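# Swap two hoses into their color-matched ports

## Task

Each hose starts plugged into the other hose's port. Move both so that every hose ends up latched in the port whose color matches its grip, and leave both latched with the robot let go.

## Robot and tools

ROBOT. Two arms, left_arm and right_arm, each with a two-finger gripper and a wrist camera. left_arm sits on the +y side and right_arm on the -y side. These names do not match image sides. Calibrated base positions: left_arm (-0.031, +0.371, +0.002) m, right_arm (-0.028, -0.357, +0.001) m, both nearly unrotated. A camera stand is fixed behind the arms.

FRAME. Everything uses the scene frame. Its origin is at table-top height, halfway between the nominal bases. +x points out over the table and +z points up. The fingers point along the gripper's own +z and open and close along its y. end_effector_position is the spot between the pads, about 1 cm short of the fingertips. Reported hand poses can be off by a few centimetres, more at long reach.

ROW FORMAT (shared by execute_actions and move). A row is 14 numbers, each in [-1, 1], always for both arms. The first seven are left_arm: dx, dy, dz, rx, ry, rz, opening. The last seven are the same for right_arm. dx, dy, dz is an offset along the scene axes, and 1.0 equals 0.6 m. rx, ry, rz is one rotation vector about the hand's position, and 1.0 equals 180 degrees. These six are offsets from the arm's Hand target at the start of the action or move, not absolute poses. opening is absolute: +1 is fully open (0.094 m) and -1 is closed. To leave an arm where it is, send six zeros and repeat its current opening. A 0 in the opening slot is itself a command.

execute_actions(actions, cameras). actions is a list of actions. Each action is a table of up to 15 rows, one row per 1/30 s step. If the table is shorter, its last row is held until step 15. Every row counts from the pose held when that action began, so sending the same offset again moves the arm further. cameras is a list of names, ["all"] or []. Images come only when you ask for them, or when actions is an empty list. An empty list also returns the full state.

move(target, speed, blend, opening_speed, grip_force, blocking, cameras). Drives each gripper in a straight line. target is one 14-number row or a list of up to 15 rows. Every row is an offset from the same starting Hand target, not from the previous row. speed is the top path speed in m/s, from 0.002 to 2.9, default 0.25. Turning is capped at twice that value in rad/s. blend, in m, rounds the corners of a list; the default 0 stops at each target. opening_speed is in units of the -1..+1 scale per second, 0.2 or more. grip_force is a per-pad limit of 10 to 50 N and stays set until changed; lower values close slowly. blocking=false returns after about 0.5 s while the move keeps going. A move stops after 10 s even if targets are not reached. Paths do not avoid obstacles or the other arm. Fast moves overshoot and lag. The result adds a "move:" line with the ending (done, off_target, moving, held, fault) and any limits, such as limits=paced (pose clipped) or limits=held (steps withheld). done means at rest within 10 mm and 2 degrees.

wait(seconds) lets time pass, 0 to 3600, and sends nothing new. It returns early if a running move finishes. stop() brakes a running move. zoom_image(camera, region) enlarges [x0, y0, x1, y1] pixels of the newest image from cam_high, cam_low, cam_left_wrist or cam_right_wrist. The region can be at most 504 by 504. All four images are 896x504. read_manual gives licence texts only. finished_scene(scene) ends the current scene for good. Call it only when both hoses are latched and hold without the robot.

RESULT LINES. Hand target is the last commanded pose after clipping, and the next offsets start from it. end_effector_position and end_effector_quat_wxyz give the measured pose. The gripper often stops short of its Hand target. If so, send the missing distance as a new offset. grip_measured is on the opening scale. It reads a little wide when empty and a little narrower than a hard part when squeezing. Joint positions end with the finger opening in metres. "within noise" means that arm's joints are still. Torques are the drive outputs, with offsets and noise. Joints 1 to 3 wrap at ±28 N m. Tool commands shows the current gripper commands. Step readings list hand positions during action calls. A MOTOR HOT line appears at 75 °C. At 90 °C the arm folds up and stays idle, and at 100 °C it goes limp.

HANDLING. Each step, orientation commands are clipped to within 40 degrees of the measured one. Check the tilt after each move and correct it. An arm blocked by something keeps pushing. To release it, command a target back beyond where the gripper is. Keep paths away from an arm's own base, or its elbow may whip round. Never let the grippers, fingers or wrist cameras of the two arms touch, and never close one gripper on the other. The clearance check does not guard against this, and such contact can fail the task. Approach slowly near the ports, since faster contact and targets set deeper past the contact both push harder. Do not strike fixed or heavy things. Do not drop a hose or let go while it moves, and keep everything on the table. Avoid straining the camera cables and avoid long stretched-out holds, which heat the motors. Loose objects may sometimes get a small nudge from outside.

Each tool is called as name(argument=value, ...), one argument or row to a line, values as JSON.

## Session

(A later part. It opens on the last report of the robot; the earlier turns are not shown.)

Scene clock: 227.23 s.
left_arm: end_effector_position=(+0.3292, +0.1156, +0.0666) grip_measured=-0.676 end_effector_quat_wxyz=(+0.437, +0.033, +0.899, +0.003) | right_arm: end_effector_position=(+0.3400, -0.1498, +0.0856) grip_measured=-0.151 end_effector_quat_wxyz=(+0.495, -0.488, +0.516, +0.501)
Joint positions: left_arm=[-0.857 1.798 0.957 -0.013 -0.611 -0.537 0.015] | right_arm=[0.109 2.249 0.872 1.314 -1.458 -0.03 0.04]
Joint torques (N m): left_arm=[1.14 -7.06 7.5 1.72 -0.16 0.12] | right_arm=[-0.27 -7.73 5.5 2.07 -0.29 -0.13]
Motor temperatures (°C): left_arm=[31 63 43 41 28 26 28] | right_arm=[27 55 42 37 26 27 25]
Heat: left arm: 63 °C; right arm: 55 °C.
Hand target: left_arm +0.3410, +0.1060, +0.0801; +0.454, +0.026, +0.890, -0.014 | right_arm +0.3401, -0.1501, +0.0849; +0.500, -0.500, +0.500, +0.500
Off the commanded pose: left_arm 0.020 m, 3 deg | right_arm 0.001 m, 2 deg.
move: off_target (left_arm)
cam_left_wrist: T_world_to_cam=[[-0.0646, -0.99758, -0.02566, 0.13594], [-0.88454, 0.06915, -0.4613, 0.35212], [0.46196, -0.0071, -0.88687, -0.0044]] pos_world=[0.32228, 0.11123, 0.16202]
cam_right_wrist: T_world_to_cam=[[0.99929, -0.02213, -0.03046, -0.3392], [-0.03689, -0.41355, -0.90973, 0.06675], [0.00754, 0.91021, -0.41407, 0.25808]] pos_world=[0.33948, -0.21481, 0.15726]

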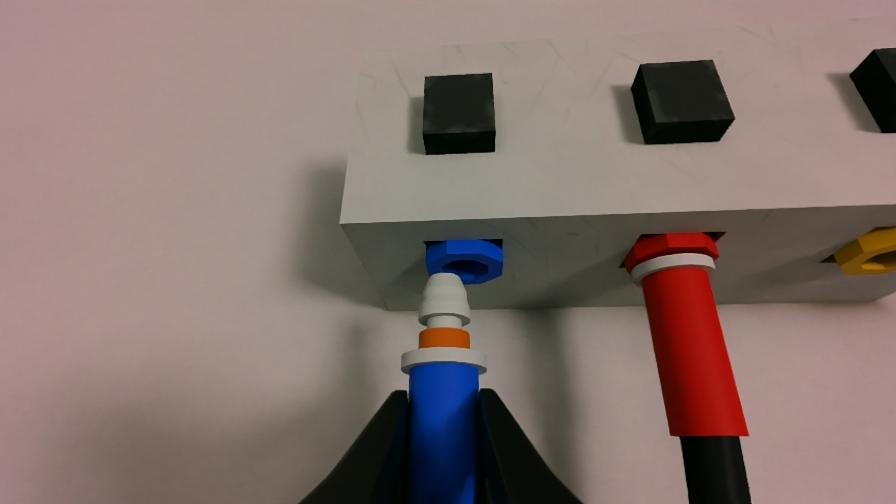

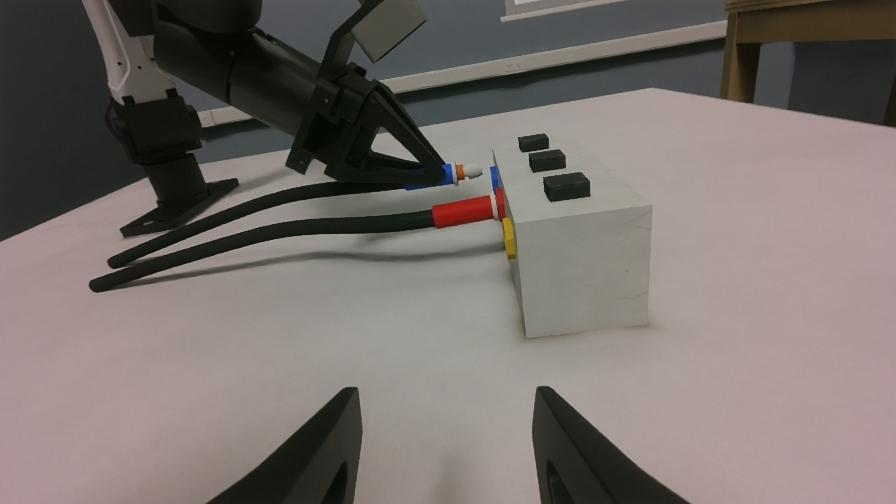

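move(
  target=[
    [-0.083,0.02,0.04,0,0,0,-0.95,0,0,0,0,0,0,-0.15],
    [0.01,-0.0145,-0.0095,0,0,0.003,-0.95,0,0,0,0,0,0,-0.15],
  ],
  speed=0.12,
  cameras=["cam_left_wrist","cam_right_wrist"],
)

zoom_image(
  camera="cam_right_wrist",
  region=[380, 130, 560, 260],
)

Scene clock: 235.90 s.
left_arm: end_effector_position=(+0.3350, +0.1071, +0.0610) grip_measured=-0.676 end_effector_quat_wxyz=(+0.437, +0.029, +0.899, +0.006) | right_arm: end_effector_position=(+0.3400, -0.1498, +0.0856) grip_measured=-0.151 end_effector_quat_wxyz=(+0.495, -0.488, +0.516, +0.501)
Joint positions: left_arm=[-0.864 1.849 0.998 -0.012 -0.622 -0.551 0.015] | right_arm=[0.109 2.249 0.872 1.314 -1.458 -0.03 0.04]
Joint torques (N m): left_arm=[1.16 -7.41 7.5 1.72 -0.17 0.12] | right_arm=[-0.25 -7.73 5.56 2.07 -0.3 -0.13]
Motor temperatures (°C): left_arm=[30 62 43 39 28 26 29] | right_arm=[27 55 42 37 26 27 25]
Heat: left arm: 62 °C; right arm: 55 °C.
Hand target: left_arm +0.3469, +0.0974, +0.0743; +0.454, +0.022, +0.891, -0.011 | right_arm +0.3401, -0.1501, +0.0849; +0.500, -0.500, +0.500, +0.500
Off the commanded pose: left_arm 0.020 m, 3 deg | right_arm 0.001 m, 2 deg.
move: off_target (left_arm)
cam_left_wrist: T_world_to_cam=[[-0.05542, -0.99811, -0.02667, 0.12479], [-0.88494, 0.06147, -0.46163, 0.35623], [0.4624, -0.00198, -0.88667, -0.01281]] pos_world=[0.32808, 0.10263, 0.15642]
cam_right_wrist: T_world_to_cam=[[0.99929, -0.02213, -0.03046, -0.3392], [-0.03689, -0.41355, -0.90973, 0.06675], [0.00754, 0.91021, -0.41407, 0.25808]] pos_world=[0.33948, -0.21481, 0.15726]

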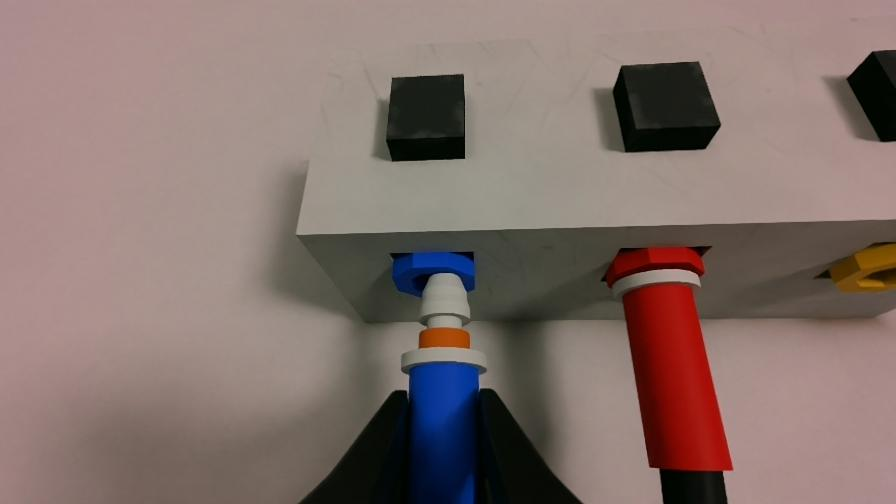

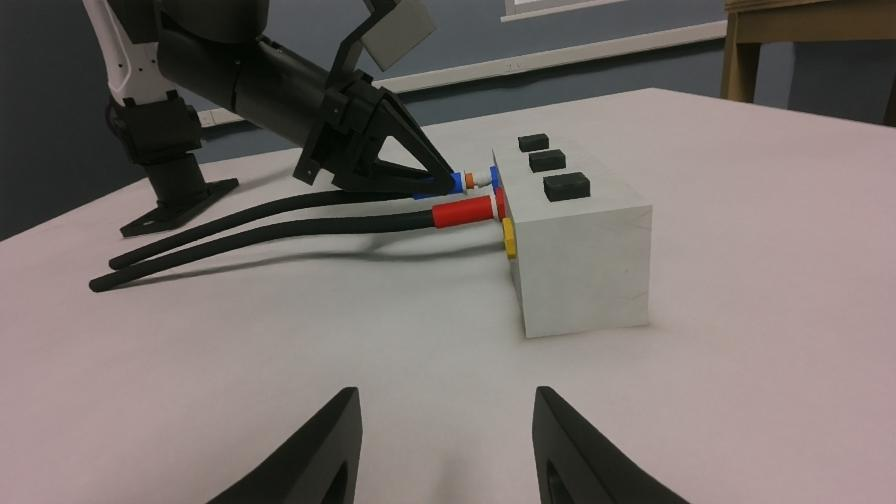

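Scaled by 2.800.

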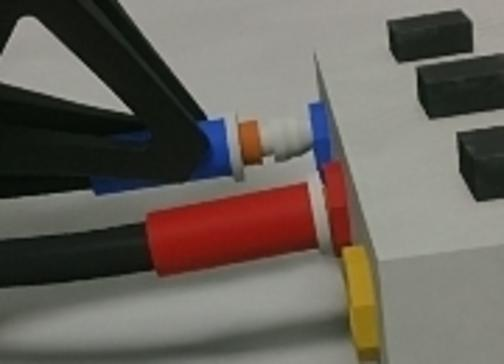

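move(
  target=[
    [-0.083,0.027,0.047,0,0,0,-0.95,0,0,0,0,0,0,-0.15],
    [-0.003,0.0055,0.0,0,0,0,-0.95,0,0,0,0,0,0,-0.15],
    [0.06,0.004,0.012,0,0,0,-0.95,0,0,0,0,0,0,-0.15],
  ],
  speed=0.12,
  blend=[0,0.01,0],
  cameras=["cam_left_wrist","cam_right_wrist"],
)

zoom_image(
  camera="cam_right_wrist",
  region=[380, 130, 560, 260],
)

Scene clock: 243.97 s.
left_arm: end_effector_position=(+0.3489, +0.1127, +0.0592) grip_measured=-0.676 end_effector_quat_wxyz=(+0.412, +0.050, +0.909, +0.024) | right_arm: end_effector_position=(+0.3400, -0.1498, +0.0856) grip_measured=-0.151 end_effector_quat_wxyz=(+0.495, -0.488, +0.516, +0.501)
Joint positions: left_arm=[-0.818 1.879 1.074 -0.1 -0.577 -0.493 0.015] | right_arm=[0.109 2.249 0.872 1.314 -1.458 -0.03 0.04]
Joint torques (N m): left_arm=[3.88 -6.67 9.03 2.35 -0.11 0.17] | right_arm=[-0.24 -7.76 5.53 2.07 -0.29 -0.13]
Motor temperatures (°C): left_arm=[30 61 44 39 28 26 29] | right_arm=[27 55 42 37 26 27 25]
Heat: left arm: 61 °C; right arm: 55 °C.
Hand target: left_arm +0.3829, +0.0997, +0.0815; +0.454, +0.022, +0.891, -0.011 | right_arm +0.3401, -0.1501, +0.0849; +0.500, -0.500, +0.500, +0.500
Off the commanded pose: left_arm 0.043 m, 7 deg | right_arm 0.001 m, 2 deg.
move: off_target (left_arm)
cam_left_wrist: T_world_to_cam=[[-0.07778, -0.99413, -0.07528, 0.14133], [-0.9067, 0.10193, -0.40927, 0.36725], [0.41453, 0.03642, -0.9093, -0.00726]] pos_world=[0.34699, 0.10333, 0.15435]
cam_right_wrist: T_world_to_cam=[[0.99929, -0.02213, -0.03046, -0.3392], [-0.03689, -0.41355, -0.90973, 0.06675], [0.00754, 0.91021, -0.41407, 0.25808]] pos_world=[0.33948, -0.21481, 0.15726]

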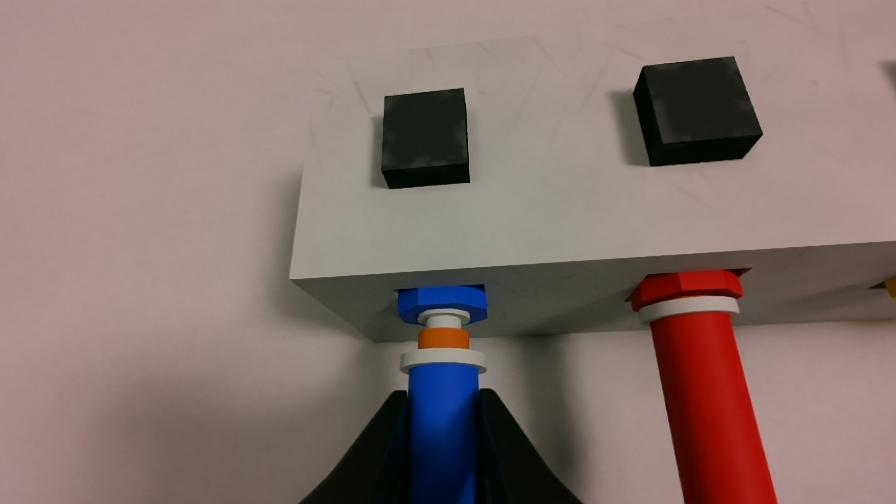

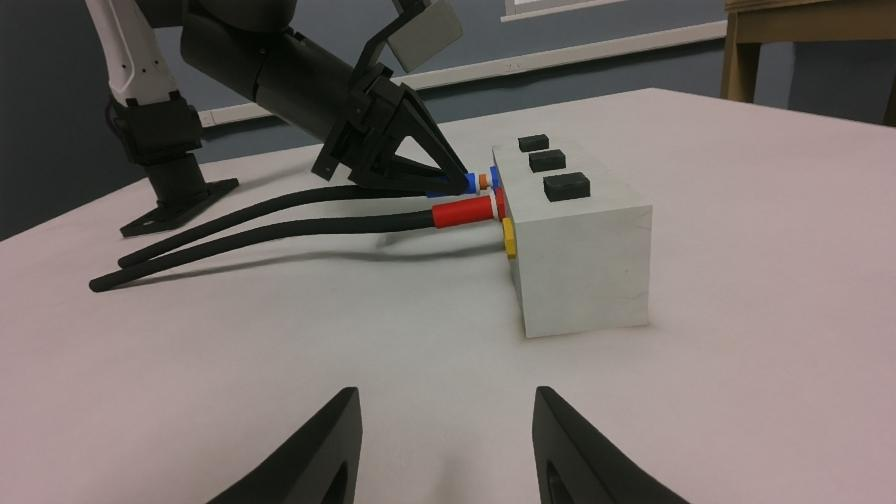

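Scaled by 2.800.

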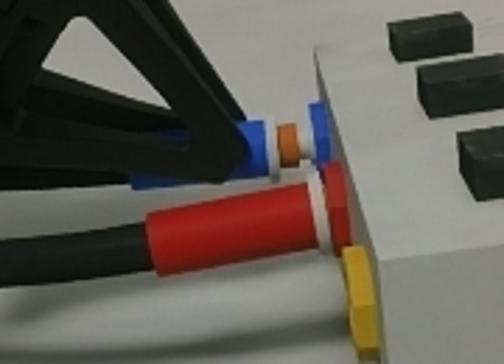

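Ram, same as before.

move(
  target=[
    [0.22,-0.065,0.025,0,-0.06,-0.02,-0.98,0,0,0,0,0,0,-0.15],
  ],
  speed=0.4,
  cameras=["cam_left_wrist","cam_right_wrist"],
)

zoom_image(
  camera="cam_right_wrist",
  region=[380, 130, 560, 260],
)

Scene clock: 249.30 s.
left_arm: end_effector_position=(+0.3643, +0.1115, +0.0582) grip_measured=-0.670 end_effector_quat_wxyz=(+0.306, +0.129, +0.938, +0.097) | right_arm: end_effector_position=(+0.3400, -0.1498, +0.0856) grip_measured=-0.151 end_effector_quat_wxyz=(+0.495, -0.488, +0.516, +0.501)
Joint positions: left_arm=[-0.774 2.022 1.421 -0.541 -0.511 -0.377 0.016] | right_arm=[0.109 2.249 0.872 1.314 -1.458 -0.03 0.04]
Joint torques (N m): left_arm=[9.68 -5.53 11.86 5.09 -0.85 0.55] | right_arm=[-0.25 -7.76 5.55 2.07 -0.29 -0.13]
Motor temperatures (°C): left_arm=[30 61 44 42 28 26 29] | right_arm=[27 54 42 37 26 27 25]
Heat: left arm: 61 °C; right arm: 54 °C.
Hand target: left_arm +0.5149, +0.0607, +0.0965; +0.535, +0.051, +0.843, -0.023 | right_arm +0.3401, -0.1501, +0.0849; +0.500, -0.500, +0.500, +0.500
Off the commanded pose: left_arm 0.163 m, 33 deg | right_arm 0.001 m, 2 deg.
move: off_target (left_arm)
cam_left_wrist: T_world_to_cam=[[-0.18743, -0.95002, -0.24967, 0.1864], [-0.95673, 0.23415, -0.17275, 0.37067], [0.22257, 0.20649, -0.9528, 0.03911]] pos_world=[0.38086, 0.08221, 0.14783]
cam_right_wrist: T_world_to_cam=[[0.99929, -0.02213, -0.03046, -0.3392], [-0.03689, -0.41355, -0.90973, 0.06675], [0.00754, 0.91021, -0.41407, 0.25808]] pos_world=[0.33948, -0.21481, 0.15726]

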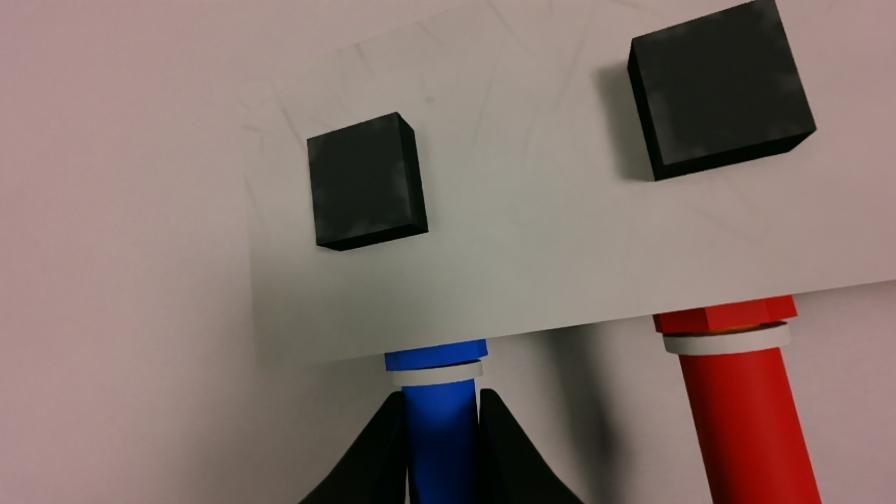

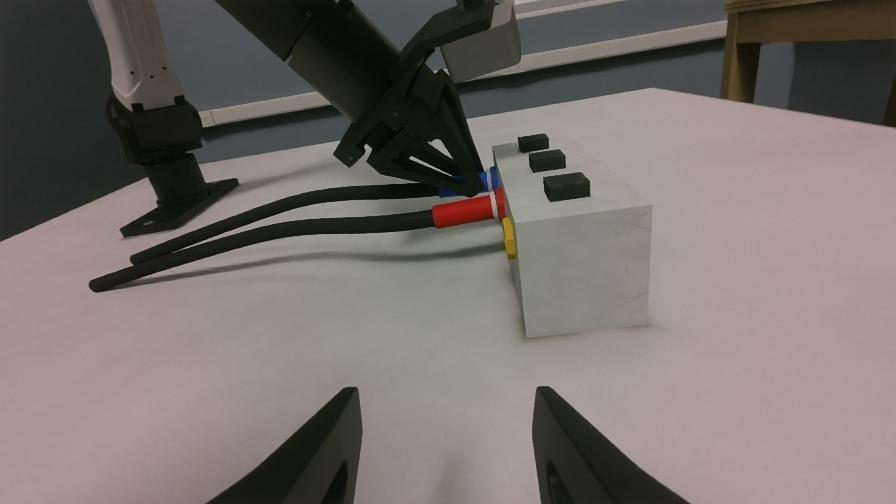

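Scaled by 2.800.

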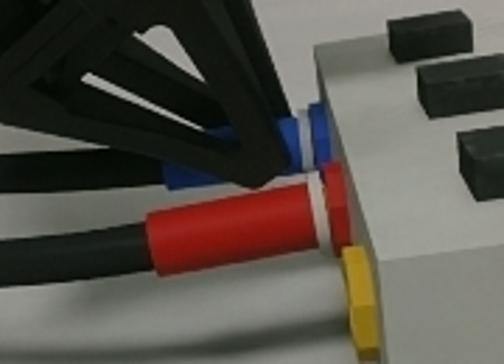

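move(
  target=[
    [-0.255,0.084,-0.056,0.1119,0.1499,-0.0121,-0.98,0,0,0,0,0,0,-0.15],
    [-0.255,0.084,-0.056,0.1119,0.1499,-0.0121,-0.2,0,0,0,0,0,0,-0.15],
    [-0.36,0.1,0.0,0.06,0.12,0,-0.2,0,0,0,0,0,0,-0.15],
    [-0.42,0.05,0.18,0.02,0.09,0.02,-0.2,0,0,0,0,0,0,-0.15],
  ],
  speed=0.25,
  blend=[0,0,0.01,0],
  opening_speed=2,
  cameras=["cam_left_wrist","cam_right_wrist"],
)

zoom_image(
  camera="cam_right_wrist",
  region=[420, 150, 540, 240],
)

zoom_image(
  camera="cam_left_wrist",
  region=[350, 80, 650, 280],
)

Scene clock: 258.67 s.
left_arm: end_effector_position=(+0.2600, +0.0945, +0.1851) grip_measured=-0.202 end_effector_quat_wxyz=(+0.392, +0.053, +0.918, +0.030) | right_arm: end_effector_position=(+0.3400, -0.1498, +0.0856) grip_measured=-0.151 end_effector_quat_wxyz=(+0.495, -0.488, +0.516, +0.501)
Joint positions: left_arm=[-1.049 1.639 1.368 -0.824 -0.681 -0.751 0.038] | right_arm=[0.109 2.249 0.872 1.314 -1.458 -0.03 0.04]
Joint torques (N m): left_arm=[0.1 -7.99 8.06 1.14 -0.49 -0.11] | right_arm=[-0.25 -7.73 5.55 2.07 -0.3 -0.12]
Motor temperatures (°C): left_arm=[31 60 45 51 28 26 29] | right_arm=[27 54 42 37 26 27 25]
Heat: left arm: 60 °C; right arm: 54 °C.
Hand target: left_arm +0.2629, +0.0907, +0.2045; +0.410, +0.038, +0.911, +0.013 | right_arm +0.3401, -0.1501, +0.0849; +0.500, -0.500, +0.500, +0.500
Off the commanded pose: left_arm 0.020 m, 3 deg | right_arm 0.001 m, 2 deg.
move: off_target (left_arm); target 2's new opening was sent with left_arm's hand 0.006 m and 4 deg from that target
cam_left_wrist: T_world_to_cam=[[-0.08073, -0.993, -0.08626, 0.1285], [-0.92351, 0.10708, -0.36832, 0.33629], [0.37498, 0.04992, -0.92569, 0.15688]] pos_world=[0.26211, 0.08376, 0.28016]
cam_right_wrist: T_world_to_cam=[[0.99929, -0.02213, -0.03046, -0.3392], [-0.03689, -0.41355, -0.90973, 0.06675], [0.00754, 0.91021, -0.41407, 0.25808]] pos_world=[0.33948, -0.21481, 0.15726]

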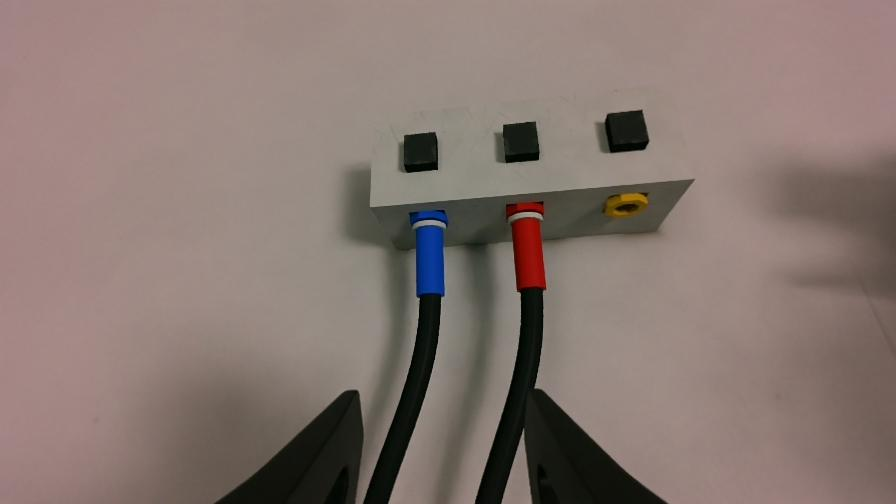

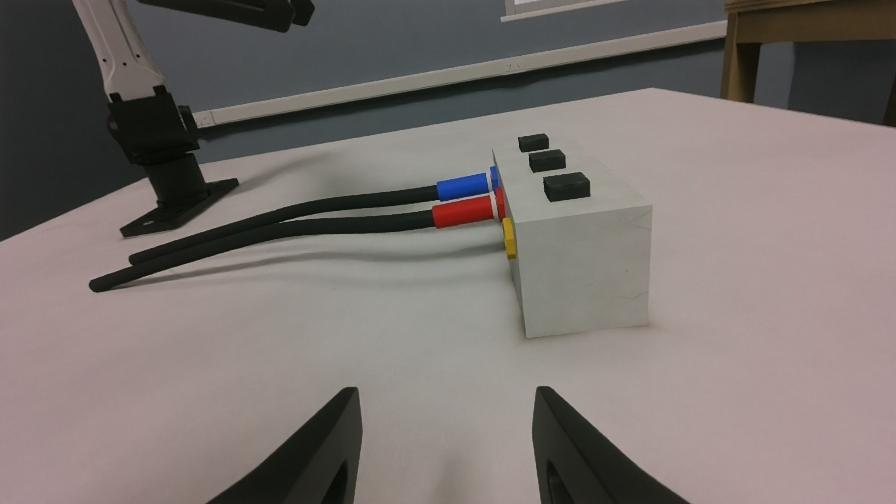

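Scaled by 4.200.

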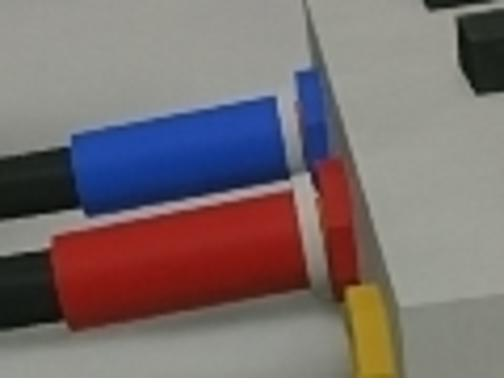

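Scaled by 1.680.

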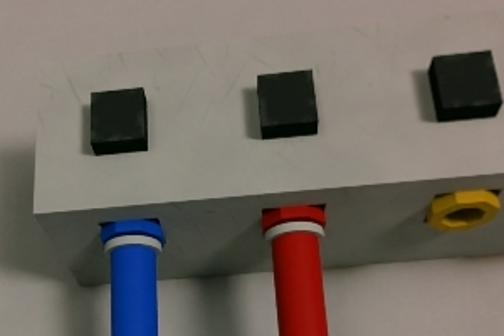

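Both are seated, same as in scene 1.

finished_scene(
  scene=2,
)

The scene is finished: the task was done.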